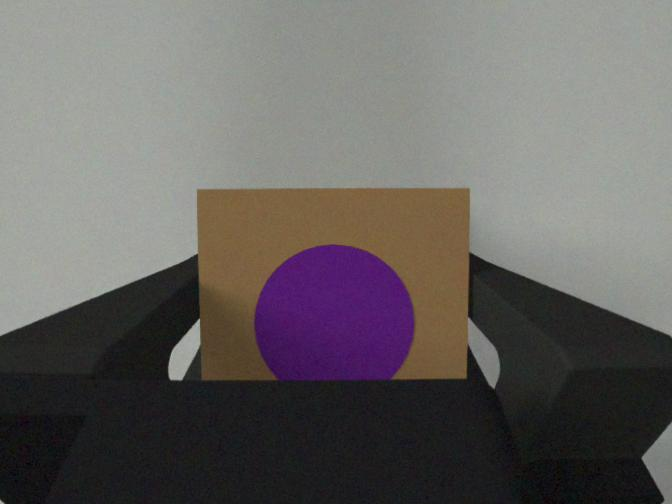

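Emit:
{"fn": "move", "kwargs": {"arm2": {"joints": {"gripper_m": 0.032}}, "arm4": {"joints": {"gripper_m": 0.09}}, "cameras": []}}

Emit:
{"fn": "move", "kwargs": {"arm2": {"target": [-0.06, -0.905, 1.10, 0.1736, 0.2611, 0.9485, -0.0478], "speed": 0.3}, "arm4": {"target": [0.422, 0.622, 1.15, 0.0854, -0.9144, 0.2709, 0.2883], "speed": 0.4}, "arm1": {"joints": {"joint1_rad": -2.33, "joint4_rad": -1.37}}, "cameras": []}}

Emit:
{"fn": "move", "kwargs": {"arm2": {"target": [-0.4834, -0.6596, 1.15, 0.1736, 0.2611, 0.9485, -0.0478], "speed": 0.4}, "arm1": {"target": [-0.078, 0.913, 1.09, 0.1667, 0.2756, 0.9454, -0.0486], "speed": 0.35}, "cameras": ["arm1_cam_wrist", "arm2_cam_wrist"]}}

Scene clock: 1307.73 s.
Joint torques (N m): arm1=[-0.79 3.02 10.92 0.35 0.09 0.1] | arm2=[0.62 -20.84 10.65 2.03 -0.06 0.05] | arm3=[0.73 0.09 8.96 0.96 -0.09 -0.11] | arm4=[0.26 -25.99 8.25 1.37 0.22 -0.02]
Motor temperatures (°C): arm1=[21 24 37 23 22 21 21] | arm2=[23 27 38 22 22 20 23] | arm3=[24 25 31 23 24 23 24] | arm4=[22 25 38 22 24 21 26]
Heat: arm1: hottest joint3_rad 37 °C; arm2: hottest joint3_rad 38 °C; arm3: hottest joint3_rad 31 °C; arm4: hottest joint3_rad 38 °C.
move: arm2 off_target; arm4 done
Joint velocities: within noise
arm1, arm3: as last shown
arm2.joint_positions: joint1_rad=+0.922 joint2_rad=+2.026 joint3_rad=+1.673 joint4_rad=-0.829 joint5_rad=+0.005 joint6_rad=+0.004 gripper_m=+0.04379
arm2.joint_status: gripper_m off_target (ended at +0.04382, target +0.03200)
arm2.hand: x=-0.0520 y=-0.9123 z=+1.0091 quat_wxyz=(-0.186, -0.261, -0.946, +0.051) (m; scene frame)
arm2.hand_target: x=-0.0537 y=-0.9126 z=+0.9855 quat_wxyz=(-0.174, -0.261, -0.948, +0.048) (m; scene frame)
arm2.hand_status: not commanded
arm4.joint_positions: joint1_rad=+0.944 joint2_rad=+2.351 joint3_rad=+2.290 joint4_rad=-0.860 joint5_rad=-0.004 joint6_rad=-0.005 gripper_m=+0.08992
arm4.joint_status: all done
arm4.hand: x=-0.0811 y=+0.9453 z=+1.0135 quat_wxyz=(-0.086, +0.910, -0.264, -0.308) (m; scene frame)
arm4.hand_target: x=-0.0722 y=+0.9541 z=+0.9788 quat_wxyz=(-0.085, +0.914, -0.271, -0.288) (m; scene frame)
arm4.hand_status: not commanded
pictures: none
No camera images: "cameras" was empty.

Scene clock: 1310.13 s.
Joint torques (N m): arm1=[-1.9 2.43 11.11 1.61 0.1 0.08] | arm2=[1.2 -23.82 16.4 0.84 0.03 0.11] | arm3=[0.91 0.09 8.94 0.94 -0.09 -0.12] | arm4=[1.96 -0.21 9.01 0.53 0.22 0.22]
Motor temperatures (°C): arm1=[21 24 37 23 22 21 21] | arm2=[23 27 38 22 22 20 23] | arm3=[24 25 31 23 24 23 24] | arm4=[22 25 38 22 24 21 26]
Heat: arm1: hottest joint3_rad 37 °C; arm2: hottest joint3_rad 38 °C; arm3: hottest joint3_rad 31 °C; arm4: hottest joint3_rad 38 °C.
move: arm1 done; arm2 off_target; arm4 done
Joint velocities: within noise
arm1.joint_positions: joint1_rad=-2.320 joint2_rad=+0.592 joint3_rad=+0.748 joint4_rad=-1.387 joint5_rad=-0.001 joint6_rad=-0.018 gripper_m=+0.09294
arm1.joint_status: all done
arm1.hand: x=-0.4814 y=+1.2478 z=+1.1368 quat_wxyz=(-0.151, -0.320, -0.933, +0.059) (m; scene frame)
arm1.hand_target: x=-0.4789 y=+1.2427 z=+1.1374 quat_wxyz=(-0.156, -0.328, -0.930, +0.061) (m; scene frame)
arm1.hand_status: not commanded
arm2.joint_positions: joint1_rad=+0.922 joint2_rad=+1.956 joint3_rad=+1.736 joint4_rad=-1.048 joint5_rad=+0.005 joint6_rad=+0.004 gripper_m=+0.04379
arm2.joint_status: not commanded
arm2.hand: x=-0.0759 y=-0.8985 z=+1.0660 quat_wxyz=(-0.145, -0.262, -0.953, +0.040) (m; scene frame)
arm2.hand_target: x=-0.0616 y=-0.9041 z=+1.1002 quat_wxyz=(-0.174, -0.261, -0.948, +0.048) (m; scene frame)
arm2.hand_status: off_target (0.038 m and 3.4 deg from the pose sent, 0.092 m and 1.5 deg at the start)
arm3: as last shown
arm4.joint_positions: joint1_rad=+0.955 joint2_rad=+0.608 joint3_rad=+0.798 joint4_rad=-1.127 joint5_rad=+0.016 joint6_rad=+0.004 gripper_m=+0.08992
arm4.joint_status: not commanded
arm4.hand: x=+0.4217 y=+0.6244 z=+1.1562 quat_wxyz=(-0.090, +0.912, -0.267, -0.299) (m; scene frame)
arm4.hand_target: x=+0.4221 y=+0.6220 z=+1.1500 quat_wxyz=(-0.086, +0.914, -0.271, -0.288) (m; scene frame)
arm4.hand_status: done (0.007 m and 1.5 deg from the pose sent, 0.613 m and 2.4 deg at the start)
pictures: none
No camera images: "cameras" was empty.

Scene clock: 1312.47 s.
Joint torques (N m): arm1=[-3.43 -19.49 16.47 0.39 -0.1 -0.05] | arm2=[0.32 0.15 10.56 1.07 -0.1 0.03] | arm3=[0.79 -0.03 8.94 0.96 -0.08 -0.12] | arm4=[1.32 -0.21 9.05 0.68 0.22 0.16]
Motor temperatures (°C): arm1=[21 24 37 23 22 21 21] | arm2=[23 27 38 22 22 20 23] | arm3=[24 25 32 23 24 23 24] | arm4=[22 25 38 22 24 21 26]
Heat: arm1: hottest joint3_rad 37 °C; arm2: hottest joint3_rad 38 °C; arm3: hottest joint3_rad 32 °C; arm4: hottest joint3_rad 38 °C.
move: arm1 off_target; arm2 done
Joint velocities: within noise
arm1.joint_positions: joint1_rad=-2.329 joint2_rad=+2.059 joint3_rad=+1.949 joint4_rad=-1.152 joint5_rad=-0.051 joint6_rad=-0.115 gripper_m=+0.09294
arm1.joint_status: not commanded
arm1.hand: x=-0.0856 y=+0.9291 z=+1.0615 quat_wxyz=(-0.144, -0.276, -0.950, +0.038) (m; scene frame)
arm1.hand_target: x=-0.0793 y=+0.9141 z=+1.0902 quat_wxyz=(-0.167, -0.276, -0.945, +0.049) (m; scene frame)
arm1.hand_status: off_target (0.034 m and 3.0 deg from the pose sent, 0.526 m and 5.7 deg at the start)
arm2.joint_positions: joint1_rad=+0.922 joint2_rad=+0.551 joint3_rad=+0.737 joint4_rad=-1.362 joint5_rad=+0.005 joint6_rad=+0.004 gripper_m=+0.04380
arm2.joint_status: not commanded
arm2.hand: x=-0.4797 y=-0.6611 z=+1.1586 quat_wxyz=(-0.189, -0.260, -0.945, +0.052) (m; scene frame)
arm2.hand_target: x=-0.4834 y=-0.6595 z=+1.1501 quat_wxyz=(-0.174, -0.261, -0.948, +0.048) (m; scene frame)
arm2.hand_status: done (0.009 m and 1.9 deg from the pose sent, 0.480 m and 3.4 deg at the start)
arm3, arm4: as last shown
arm4.hand_target: x=+0.4221 y=+0.6220 z=+1.1500 quat_wxyz=(-0.085, +0.914, -0.271, -0.288) (m; scene frame)
pictures: arm1_cam_wrist, arm2_cam_wrist
Images, in order (width x height): arm1_cam_wrist 672x504, arm2_cam_wrist 672x504.

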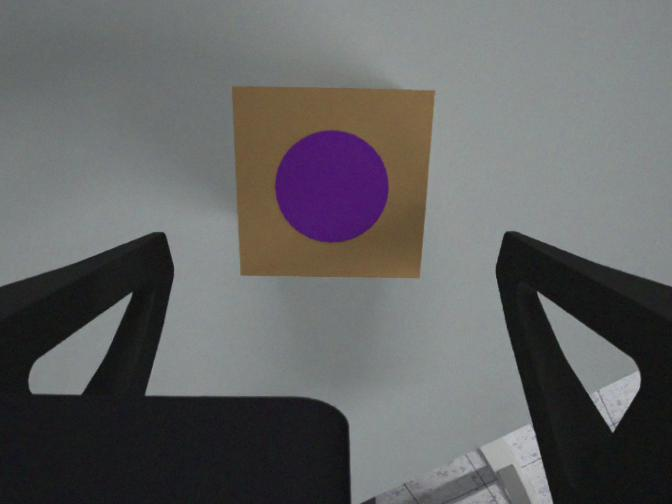

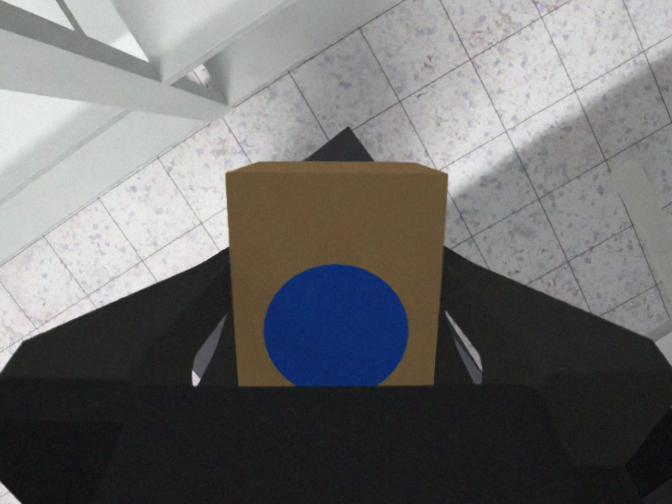

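Emit:
{"fn": "move", "kwargs": {"arm1": {"target": [-0.070, 0.908, 0.99, 0.1667, 0.2756, 0.9454, -0.0486], "speed": 0.15}, "cameras": ["arm1_cam_wrist"]}}

Scene clock: 1327.57 s.
Joint torques (N m): arm1=[-1.67 -17.9 11.26 1.44 0.02 -0.01] | arm2=[0.38 0.21 10.61 1.07 -0.09 0.03] | arm3=[0.91 -0.03 8.92 0.98 -0.08 -0.12] | arm4=[1.55 0.03 8.95 0.46 0.21 0.14]
Motor temperatures (°C): arm1=[21 25 40 23 22 21 21] | arm2=[23 26 37 22 22 20 24] | arm3=[24 25 32 23 24 23 24] | arm4=[22 25 39 22 24 21 26]
Heat: arm1: hottest joint3_rad 40 °C; arm2: hottest joint3_rad 37 °C; arm3: hottest joint3_rad 32 °C; arm4: hottest joint3_rad 39 °C.
move: arm1 off_target
Joint velocities: within noise
arm1.joint_positions: joint1_rad=-2.338 joint2_rad=+2.120 joint3_rad=+1.882 joint4_rad=-0.970 joint5_rad=-0.053 joint6_rad=-0.114 gripper_m=+0.09294
arm1.joint_status: not commanded
arm1.hand: x=-0.0731 y=+0.9105 z=+1.0021 quat_wxyz=(-0.168, -0.279, -0.944, +0.048) (m; scene frame)
arm1.hand_target: x=-0.0702 y=+0.9082 z=+0.9901 quat_wxyz=(-0.167, -0.276, -0.945, +0.049) (m; scene frame)
arm1.hand_status: off_target (0.013 m and 0.4 deg from the pose sent, 0.076 m and 3.0 deg at the start)
arm2, arm3, arm4: as last shown
pictures: arm1_cam_wrist
Images, in order (width x height): arm1_cam_wrist 672x504.

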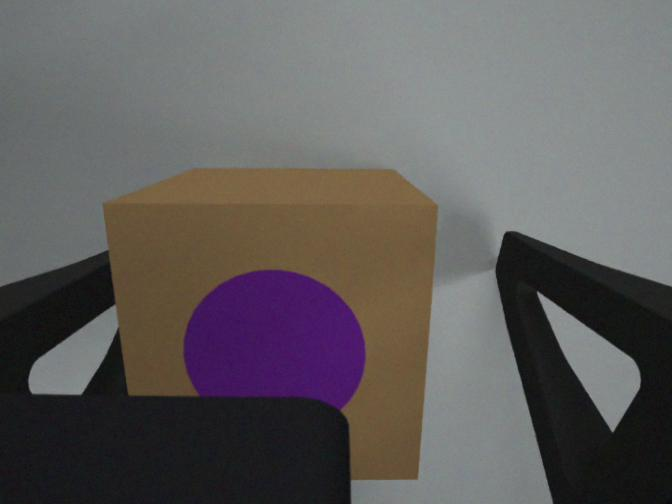

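Emit:
{"fn": "move", "kwargs": {"arm1": {"joints": {"gripper_m": 0.045}}, "cameras": ["arm1_cam_wrist"]}}

Scene clock: 1332.93 s.
Joint torques (N m): arm1=[-1.67 -18.14 11.12 1.58 0.11 -0.03] | arm2=[0.38 0.03 10.59 1.02 -0.09 0.03] | arm3=[0.85 0.03 8.91 0.96 -0.08 -0.12] | arm4=[1.38 0.15 9.14 0.54 0.19 0.17]
Motor temperatures (°C): arm1=[21 26 40 23 22 21 21] | arm2=[23 26 37 22 22 20 24] | arm3=[24 24 32 23 24 23 24] | arm4=[22 25 40 22 24 21 26]
Heat: arm1: hottest joint3_rad 40 °C; arm2: hottest joint3_rad 37 °C; arm3: hottest joint3_rad 32 °C; arm4: hottest joint3_rad 40 °C.
move: arm1 off_target
Joint velocities: within noise
arm1.joint_positions: joint1_rad=-2.337 joint2_rad=+2.120 joint3_rad=+1.882 joint4_rad=-0.970 joint5_rad=-0.054 joint6_rad=-0.114 gripper_m=+0.05298
arm1.joint_status: gripper_m off_target (ended at +0.05300, target +0.04500)
arm1.hand: x=-0.0726 y=+0.9112 z=+1.0021 quat_wxyz=(-0.169, -0.278, -0.944, +0.048) (m; scene frame)
arm1.hand_target: x=-0.0703 y=+0.9081 z=+0.9901 quat_wxyz=(-0.167, -0.276, -0.945, +0.049) (m; scene frame)
arm1.hand_status: not commanded
arm2, arm3, arm4: as last shown
pictures: arm1_cam_wrist
Images, in order (width x height): arm1_cam_wrist 672x504.

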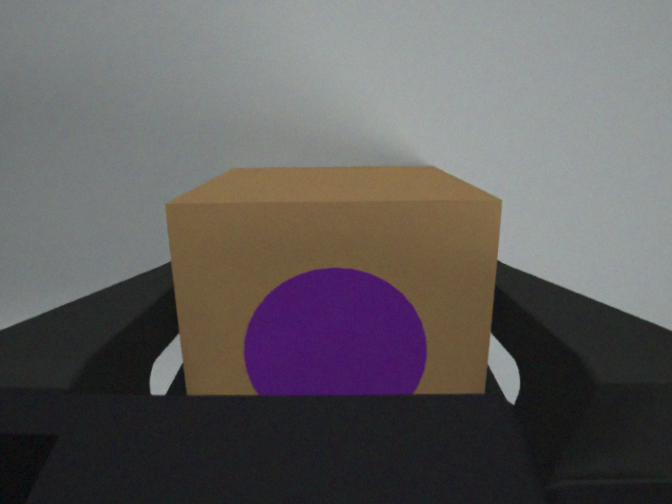

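Emit:
{"fn": "move", "kwargs": {"arm1": {"target": [-0.08, 0.92, 1.10, 0.1667, 0.2756, 0.9454, -0.0486], "speed": 0.35}, "arm2": {"joints": {"joint1_rad": -1.3, "joint4_rad": -1.37}}, "cameras": []}}

Emit:
{"fn": "move", "kwargs": {"arm1": {"target": [-0.4814, 1.2478, 1.14, 0.1667, 0.2756, 0.9454, -0.0486], "speed": 0.5}, "arm2": {"target": [-1.16, -0.81, 0.92, -0.0678, -0.9065, -0.3848, 0.1598], "speed": 0.4}, "cameras": []}}

Emit:
{"fn": "move", "kwargs": {"arm1": {"joints": {"joint1_rad": 1.7, "joint2_rad": 0.6, "joint3_rad": 0.75, "joint4_rad": -1.37, "joint5_rad": 0, "joint6_rad": 0}}, "arm2": {"target": [-1.15, -0.805, 0.77, -0.0678, -0.9065, -0.3848, 0.1598], "speed": 0.25}, "cameras": ["arm2_cam_wrist"]}}

Scene clock: 1350.10 s.
Joint torques (N m): arm1=[-2.08 -20.78 16.1 0.39 0.04 0] | arm2=[0.32 -0.15 10.56 1.2 -0.07 0.03] | arm3=[0.79 0.03 8.91 0.94 -0.09 -0.12] | arm4=[1.67 -0.21 8.91 0.53 0.22 0.16]
Motor temperatures (°C): arm1=[21 27 40 23 22 21 22] | arm2=[23 26 37 22 22 20 24] | arm3=[24 24 32 23 24 23 24] | arm4=[22 24 40 22 24 21 25]
Heat: arm1: hottest joint3_rad 40 °C; arm2: hottest joint3_rad 37 °C; arm3: hottest joint3_rad 32 °C; arm4: hottest joint3_rad 40 °C.
move: arm1 off_target; arm2 done
Joint velocities: within noise
arm1.joint_positions: joint1_rad=-2.337 joint2_rad=+2.055 joint3_rad=+1.946 joint4_rad=-1.167 joint5_rad=-0.053 joint6_rad=-0.114 gripper_m=+0.05298
arm1.joint_status: not commanded
arm1.hand: x=-0.0922 y=+0.9279 z=+1.0615 quat_wxyz=(-0.137, -0.281, -0.949, +0.035) (m; scene frame)
arm1.hand_target: x=-0.0816 y=+0.9212 z=+1.1000 quat_wxyz=(-0.167, -0.276, -0.945, +0.049) (m; scene frame)
arm1.hand_status: off_target (0.041 m and 3.8 deg from the pose sent, 0.099 m and 0.4 deg at the start)
arm2.joint_positions: joint1_rad=-1.295 joint2_rad=+0.551 joint3_rad=+0.737 joint4_rad=-1.362 joint5_rad=+0.005 joint6_rad=+0.004 gripper_m=+0.04381
arm2.joint_status: all done
arm2.hand: x=-0.8452 y=-0.6331 z=+1.1580 quat_wxyz=(-0.035, -0.962, -0.189, +0.192) (m; scene frame)
arm2.hand_target: x=-0.8426 y=-0.6312 z=+1.1499 quat_wxyz=(-0.032, -0.965, -0.190, +0.178) (m; scene frame)
arm2.hand_status: not commanded
arm3.joint_positions: joint1_rad=-1.966 joint2_rad=+0.571 joint3_rad=+0.854 joint4_rad=-1.169 joint5_rad=+0.012 joint6_rad=+0.001 gripper_m=+0.08996
arm3.joint_status: not commanded
arm3.hand: x=+0.4238 y=-1.1958 z=+1.1739 quat_wxyz=(+0.085, -0.911, +0.245, +0.321) (m; scene frame)
arm3.hand_target: x=+0.4250 y=-1.1951 z=+1.1701 quat_wxyz=(+0.084, -0.913, +0.245, +0.315) (m; scene frame)
arm3.hand_status: not commanded
arm4: as last shown
pictures: none
No camera images: "cameras" was empty.

Scene clock: 1352.07 s.
Joint torques (N m): arm1=[-2.55 2.32 11.79 0.77 -0.11 -0.08] | arm2=[1.49 -17.55 12.34 1.48 -0.32 -0.09] | arm3=[0.79 -0.09 8.92 0.95 -0.08 -0.13] | arm4=[1.79 -0.26 8.92 0.54 0.2 0.19]
Motor temperatures (°C): arm1=[21 27 40 23 22 21 22] | arm2=[23 26 37 22 22 20 24] | arm3=[24 24 32 23 24 23 24] | arm4=[22 24 40 22 24 21 25]
Heat: arm1: hottest joint3_rad 40 °C; arm2: hottest joint3_rad 37 °C; arm3: hottest joint3_rad 32 °C; arm4: hottest joint3_rad 40 °C.
move: arm1 done; arm2 off_target
Joint velocities: within noise
arm1.joint_positions: joint1_rad=-2.363 joint2_rad=+0.572 joint3_rad=+0.738 joint4_rad=-1.372 joint5_rad=-0.063 joint6_rad=-0.146 gripper_m=+0.05298
arm1.joint_status: not commanded
arm1.hand: x=-0.4803 y=+1.2491 z=+1.1373 quat_wxyz=(-0.169, -0.275, -0.945, +0.049) (m; scene frame)
arm1.hand_target: x=-0.4814 y=+1.2478 z=+1.1400 quat_wxyz=(-0.167, -0.276, -0.945, +0.049) (m; scene frame)
arm1.hand_status: done (0.003 m and 0.3 deg from the pose sent, 0.510 m and 3.8 deg at the start)
arm2.joint_positions: joint1_rad=-1.267 joint2_rad=+1.851 joint3_rad=+1.108 joint4_rad=-0.537 joint5_rad=-0.124 joint6_rad=-0.337 gripper_m=+0.04381
arm2.joint_status: not commanded
arm2.hand: x=-1.1428 y=-0.7961 z=+0.9096 quat_wxyz=(-0.066, -0.914, -0.374, +0.141) (m; scene frame)
arm2.hand_target: x=-1.1591 y=-0.8097 z=+0.9205 quat_wxyz=(-0.068, -0.907, -0.385, +0.160) (m; scene frame)
arm2.hand_status: off_target (0.024 m and 2.7 deg from the pose sent, 0.432 m and 24.0 deg at the start)
arm3, arm4: as last shown
pictures: none
No camera images: "cameras" was empty.

Scene clock: 1354.73 s.
Joint torques (N m): arm1=[-1.03 1.67 12.08 1.22 0.08 0.11] | arm2=[1.55 -19.02 6.41 2.04 -0.31 -0.06] | arm3=[0.85 0.09 8.94 0.95 -0.09 -0.12] | arm4=[1.38 -0.21 9.07 0.54 0.23 0.2]
Motor temperatures (°C): arm1=[21 27 40 23 22 21 22] | arm2=[23 26 36 22 22 20 24] | arm3=[24 24 32 23 24 23 24] | arm4=[22 24 40 22 24 21 25]
Heat: arm1: hottest joint3_rad 40 °C; arm2: hottest joint3_rad 36 °C; arm3: hottest joint3_rad 32 °C; arm4: hottest joint3_rad 40 °C.
move: arm1 done; arm2 done
Joint velocities: within noise
arm1.joint_positions: joint1_rad=+1.694 joint2_rad=+0.595 joint3_rad=+0.738 joint4_rad=-1.372 joint5_rad=-0.002 joint6_rad=-0.006 gripper_m=+0.05291
arm1.joint_status: all done
arm1.hand: x=-0.8431 y=+1.3374 z=+1.1387 quat_wxyz=(+0.015, +0.979, +0.098, -0.177) (m; scene frame)
arm1.hand_target: x=-0.8459 y=+1.3358 z=+1.1438 quat_wxyz=(+0.015, +0.978, +0.098, -0.181) (m; scene frame)
arm1.hand_status: not commanded
arm2.joint_positions: joint1_rad=-1.267 joint2_rad=+2.147 joint3_rad=+1.098 joint4_rad=-0.198 joint5_rad=-0.124 joint6_rad=-0.338 gripper_m=+0.04381
arm2.joint_status: not commanded
arm2.hand: x=-1.1511 y=-0.7996 z=+0.7741 quat_wxyz=(-0.067, -0.912, -0.374, +0.156) (m; scene frame)
arm2.hand_target: x=-1.1499 y=-0.8050 z=+0.7701 quat_wxyz=(-0.068, -0.907, -0.385, +0.160) (m; scene frame)
arm2.hand_status: done (0.007 m and 1.4 deg from the pose sent, 0.140 m and 2.7 deg at the start)
arm3, arm4: as last shown
pictures: arm2_cam_wrist
Images, in order (width x height): arm2_cam_wrist 672x504.

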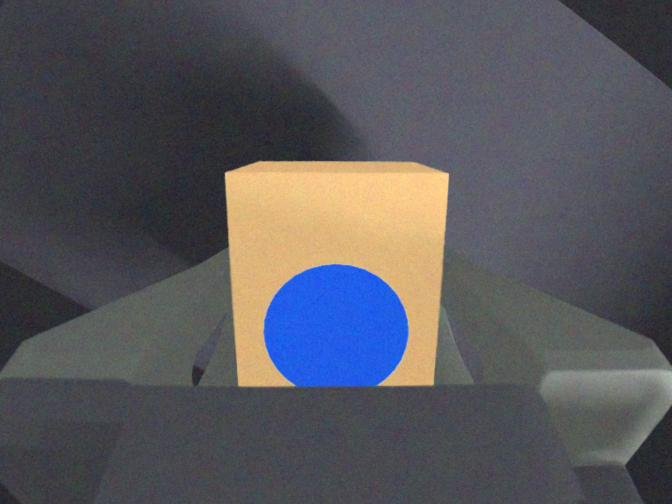

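Emit:
{"fn": "move", "kwargs": {"arm1": {"target": [-1.15, 1.257, 0.90, 0.0151, 0.981, 0.0858, -0.1729], "speed": 0.35}, "arm2": {"target": [-1.15, -0.805, 0.738, -0.0678, -0.9065, -0.3848, 0.1598], "speed": 0.15}, "cameras": []}}

Emit:
{"fn": "move", "kwargs": {"arm1": {"target": [-1.14, 1.257, 0.77, 0.0151, 0.981, 0.0858, -0.1729], "speed": 0.3}, "arm2": {"target": [-1.15, -0.805, 0.725, -0.0678, -0.9065, -0.3848, 0.1598], "speed": 0.15}, "cameras": ["arm1_cam_wrist", "arm2_cam_wrist"]}}

Scene clock: 1361.60 s.
Joint torques (N m): arm1=[-0.79 -12.57 11.03 1.29 0.1 0.11] | arm2=[1.44 -17.44 7.16 2.07 -0.31 -0.06] | arm3=[0.91 0.03 8.96 0.92 -0.08 -0.12] | arm4=[1.73 0.09 8.94 0.55 0.21 0.18]
Motor temperatures (°C): arm1=[21 26 40 23 22 21 22] | arm2=[23 26 36 22 22 20 24] | arm3=[24 24 32 23 24 23 24] | arm4=[22 24 40 22 24 21 25]
Heat: arm1: hottest joint3_rad 40 °C; arm2: hottest joint3_rad 36 °C; arm3: hottest joint3_rad 32 °C; arm4: hottest joint3_rad 40 °C.
move: arm1 off_target; arm2 off_target
Joint velocities: within noise
arm1.joint_positions: joint1_rad=+1.731 joint2_rad=+1.803 joint3_rad=+0.955 joint4_rad=-0.454 joint5_rad=+0.014 joint6_rad=+0.056 gripper_m=+0.05291
arm1.joint_status: not commanded
arm1.hand: x=-1.1255 y=+1.2682 z=+0.8814 quat_wxyz=(+0.010, +0.986, +0.085, -0.142) (m; scene frame)
arm1.hand_target: x=-1.1488 y=+1.2573 z=+0.9009 quat_wxyz=(+0.015, +0.981, +0.086, -0.173) (m; scene frame)
arm1.hand_status: off_target (0.033 m and 3.7 deg from the pose sent, 0.397 m and 1.4 deg at the start)
arm2.joint_positions: joint1_rad=-1.267 joint2_rad=+2.203 joint3_rad=+1.098 joint4_rad=-0.138 joint5_rad=-0.124 joint6_rad=-0.338 gripper_m=+0.04381
arm2.joint_status: not commanded
arm2.hand: x=-1.1490 y=-0.7986 z=+0.7496 quat_wxyz=(-0.067, -0.911, -0.374, +0.159) (m; scene frame)
arm2.hand_target: x=-1.1496 y=-0.8048 z=+0.7383 quat_wxyz=(-0.068, -0.907, -0.385, +0.160) (m; scene frame)
arm2.hand_status: off_target (0.013 m and 1.3 deg from the pose sent, 0.037 m and 1.4 deg at the start)
arm3, arm4: as last shown
pictures: none
No camera images: "cameras" was empty.

Scene clock: 1362.73 s.
Joint torques (N m): arm1=[-1.32 -15.38 5.7 1.62 0.13 0.13] | arm2=[1.49 -16.97 7.54 1.96 -0.29 -0.04] | arm3=[0.97 -0.03 8.92 0.98 -0.08 -0.12] | arm4=[1.79 -0.56 8.91 0.55 0.23 0.13]
Motor temperatures (°C): arm1=[21 26 40 23 22 21 22] | arm2=[23 26 35 22 22 20 24] | arm3=[24 24 32 23 24 23 24] | arm4=[22 24 40 22 24 21 25]
Heat: arm1: hottest joint3_rad 40 °C; arm2: hottest joint3_rad 35 °C; arm3: hottest joint3_rad 32 °C; arm4: hottest joint3_rad 40 °C.
move: arm1 off_target; arm2 off_target
Joint velocities: within noise
arm1.joint_positions: joint1_rad=+1.738 joint2_rad=+2.104 joint3_rad=+0.938 joint4_rad=-0.120 joint5_rad=+0.016 joint6_rad=+0.063 gripper_m=+0.05291
arm1.joint_status: not commanded
arm1.hand: x=-1.1256 y=+1.2659 z=+0.7562 quat_wxyz=(+0.011, +0.985, +0.085, -0.149) (m; scene frame)
arm1.hand_target: x=-1.1397 y=+1.2570 z=+0.7702 quat_wxyz=(+0.015, +0.981, +0.086, -0.173) (m; scene frame)
arm1.hand_status: off_target (0.022 m and 2.8 deg from the pose sent, 0.113 m and 3.7 deg at the start)
arm2.joint_positions: joint1_rad=-1.267 joint2_rad=+2.229 joint3_rad=+1.099 joint4_rad=-0.112 joint5_rad=-0.124 joint6_rad=-0.340 gripper_m=+0.04381
arm2.joint_status: not commanded
arm2.hand: x=-1.1474 y=-0.7979 z=+0.7378 quat_wxyz=(-0.067, -0.911, -0.375, +0.159) (m; scene frame)
arm2.hand_target: x=-1.1495 y=-0.8047 z=+0.7254 quat_wxyz=(-0.068, -0.907, -0.385, +0.160) (m; scene frame)
arm2.hand_status: off_target (0.015 m and 1.2 deg from the pose sent, 0.025 m and 1.3 deg at the start)
arm3: as last shown
arm4.joint_positions: joint1_rad=+0.955 joint2_rad=+0.608 joint3_rad=+0.798 joint4_rad=-1.127 joint5_rad=+0.016 joint6_rad=+0.004 gripper_m=+0.08992
arm4.joint_status: not commanded
arm4.hand: x=+0.4217 y=+0.6244 z=+1.1562 quat_wxyz=(-0.090, +0.912, -0.267, -0.299) (m; scene frame)
arm4.hand_target: x=+0.4221 y=+0.6220 z=+1.1500 quat_wxyz=(-0.085, +0.914, -0.271, -0.288) (m; scene frame)
arm4.hand_status: not commanded
pictures: arm1_cam_wrist, arm2_cam_wrist
Images, in order (width x height): arm1_cam_wrist 672x504, arm2_cam_wrist 672x504.

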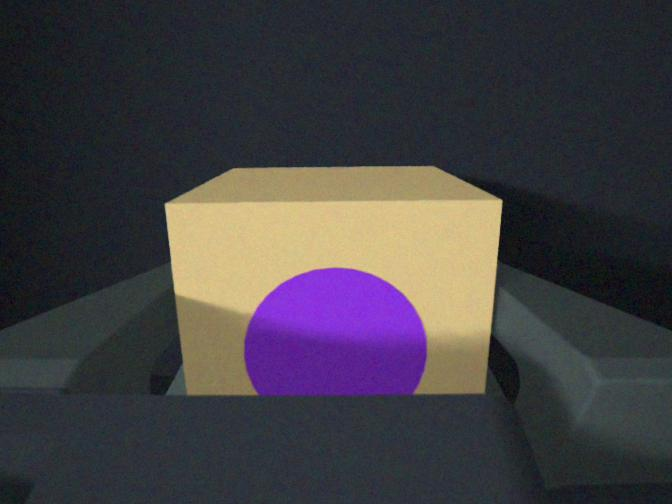

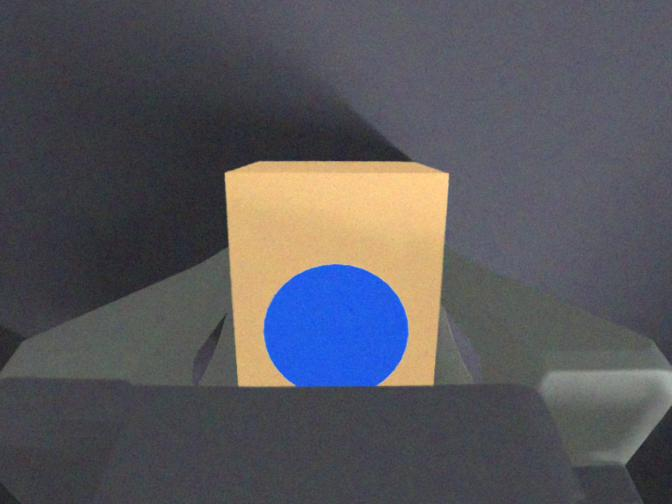

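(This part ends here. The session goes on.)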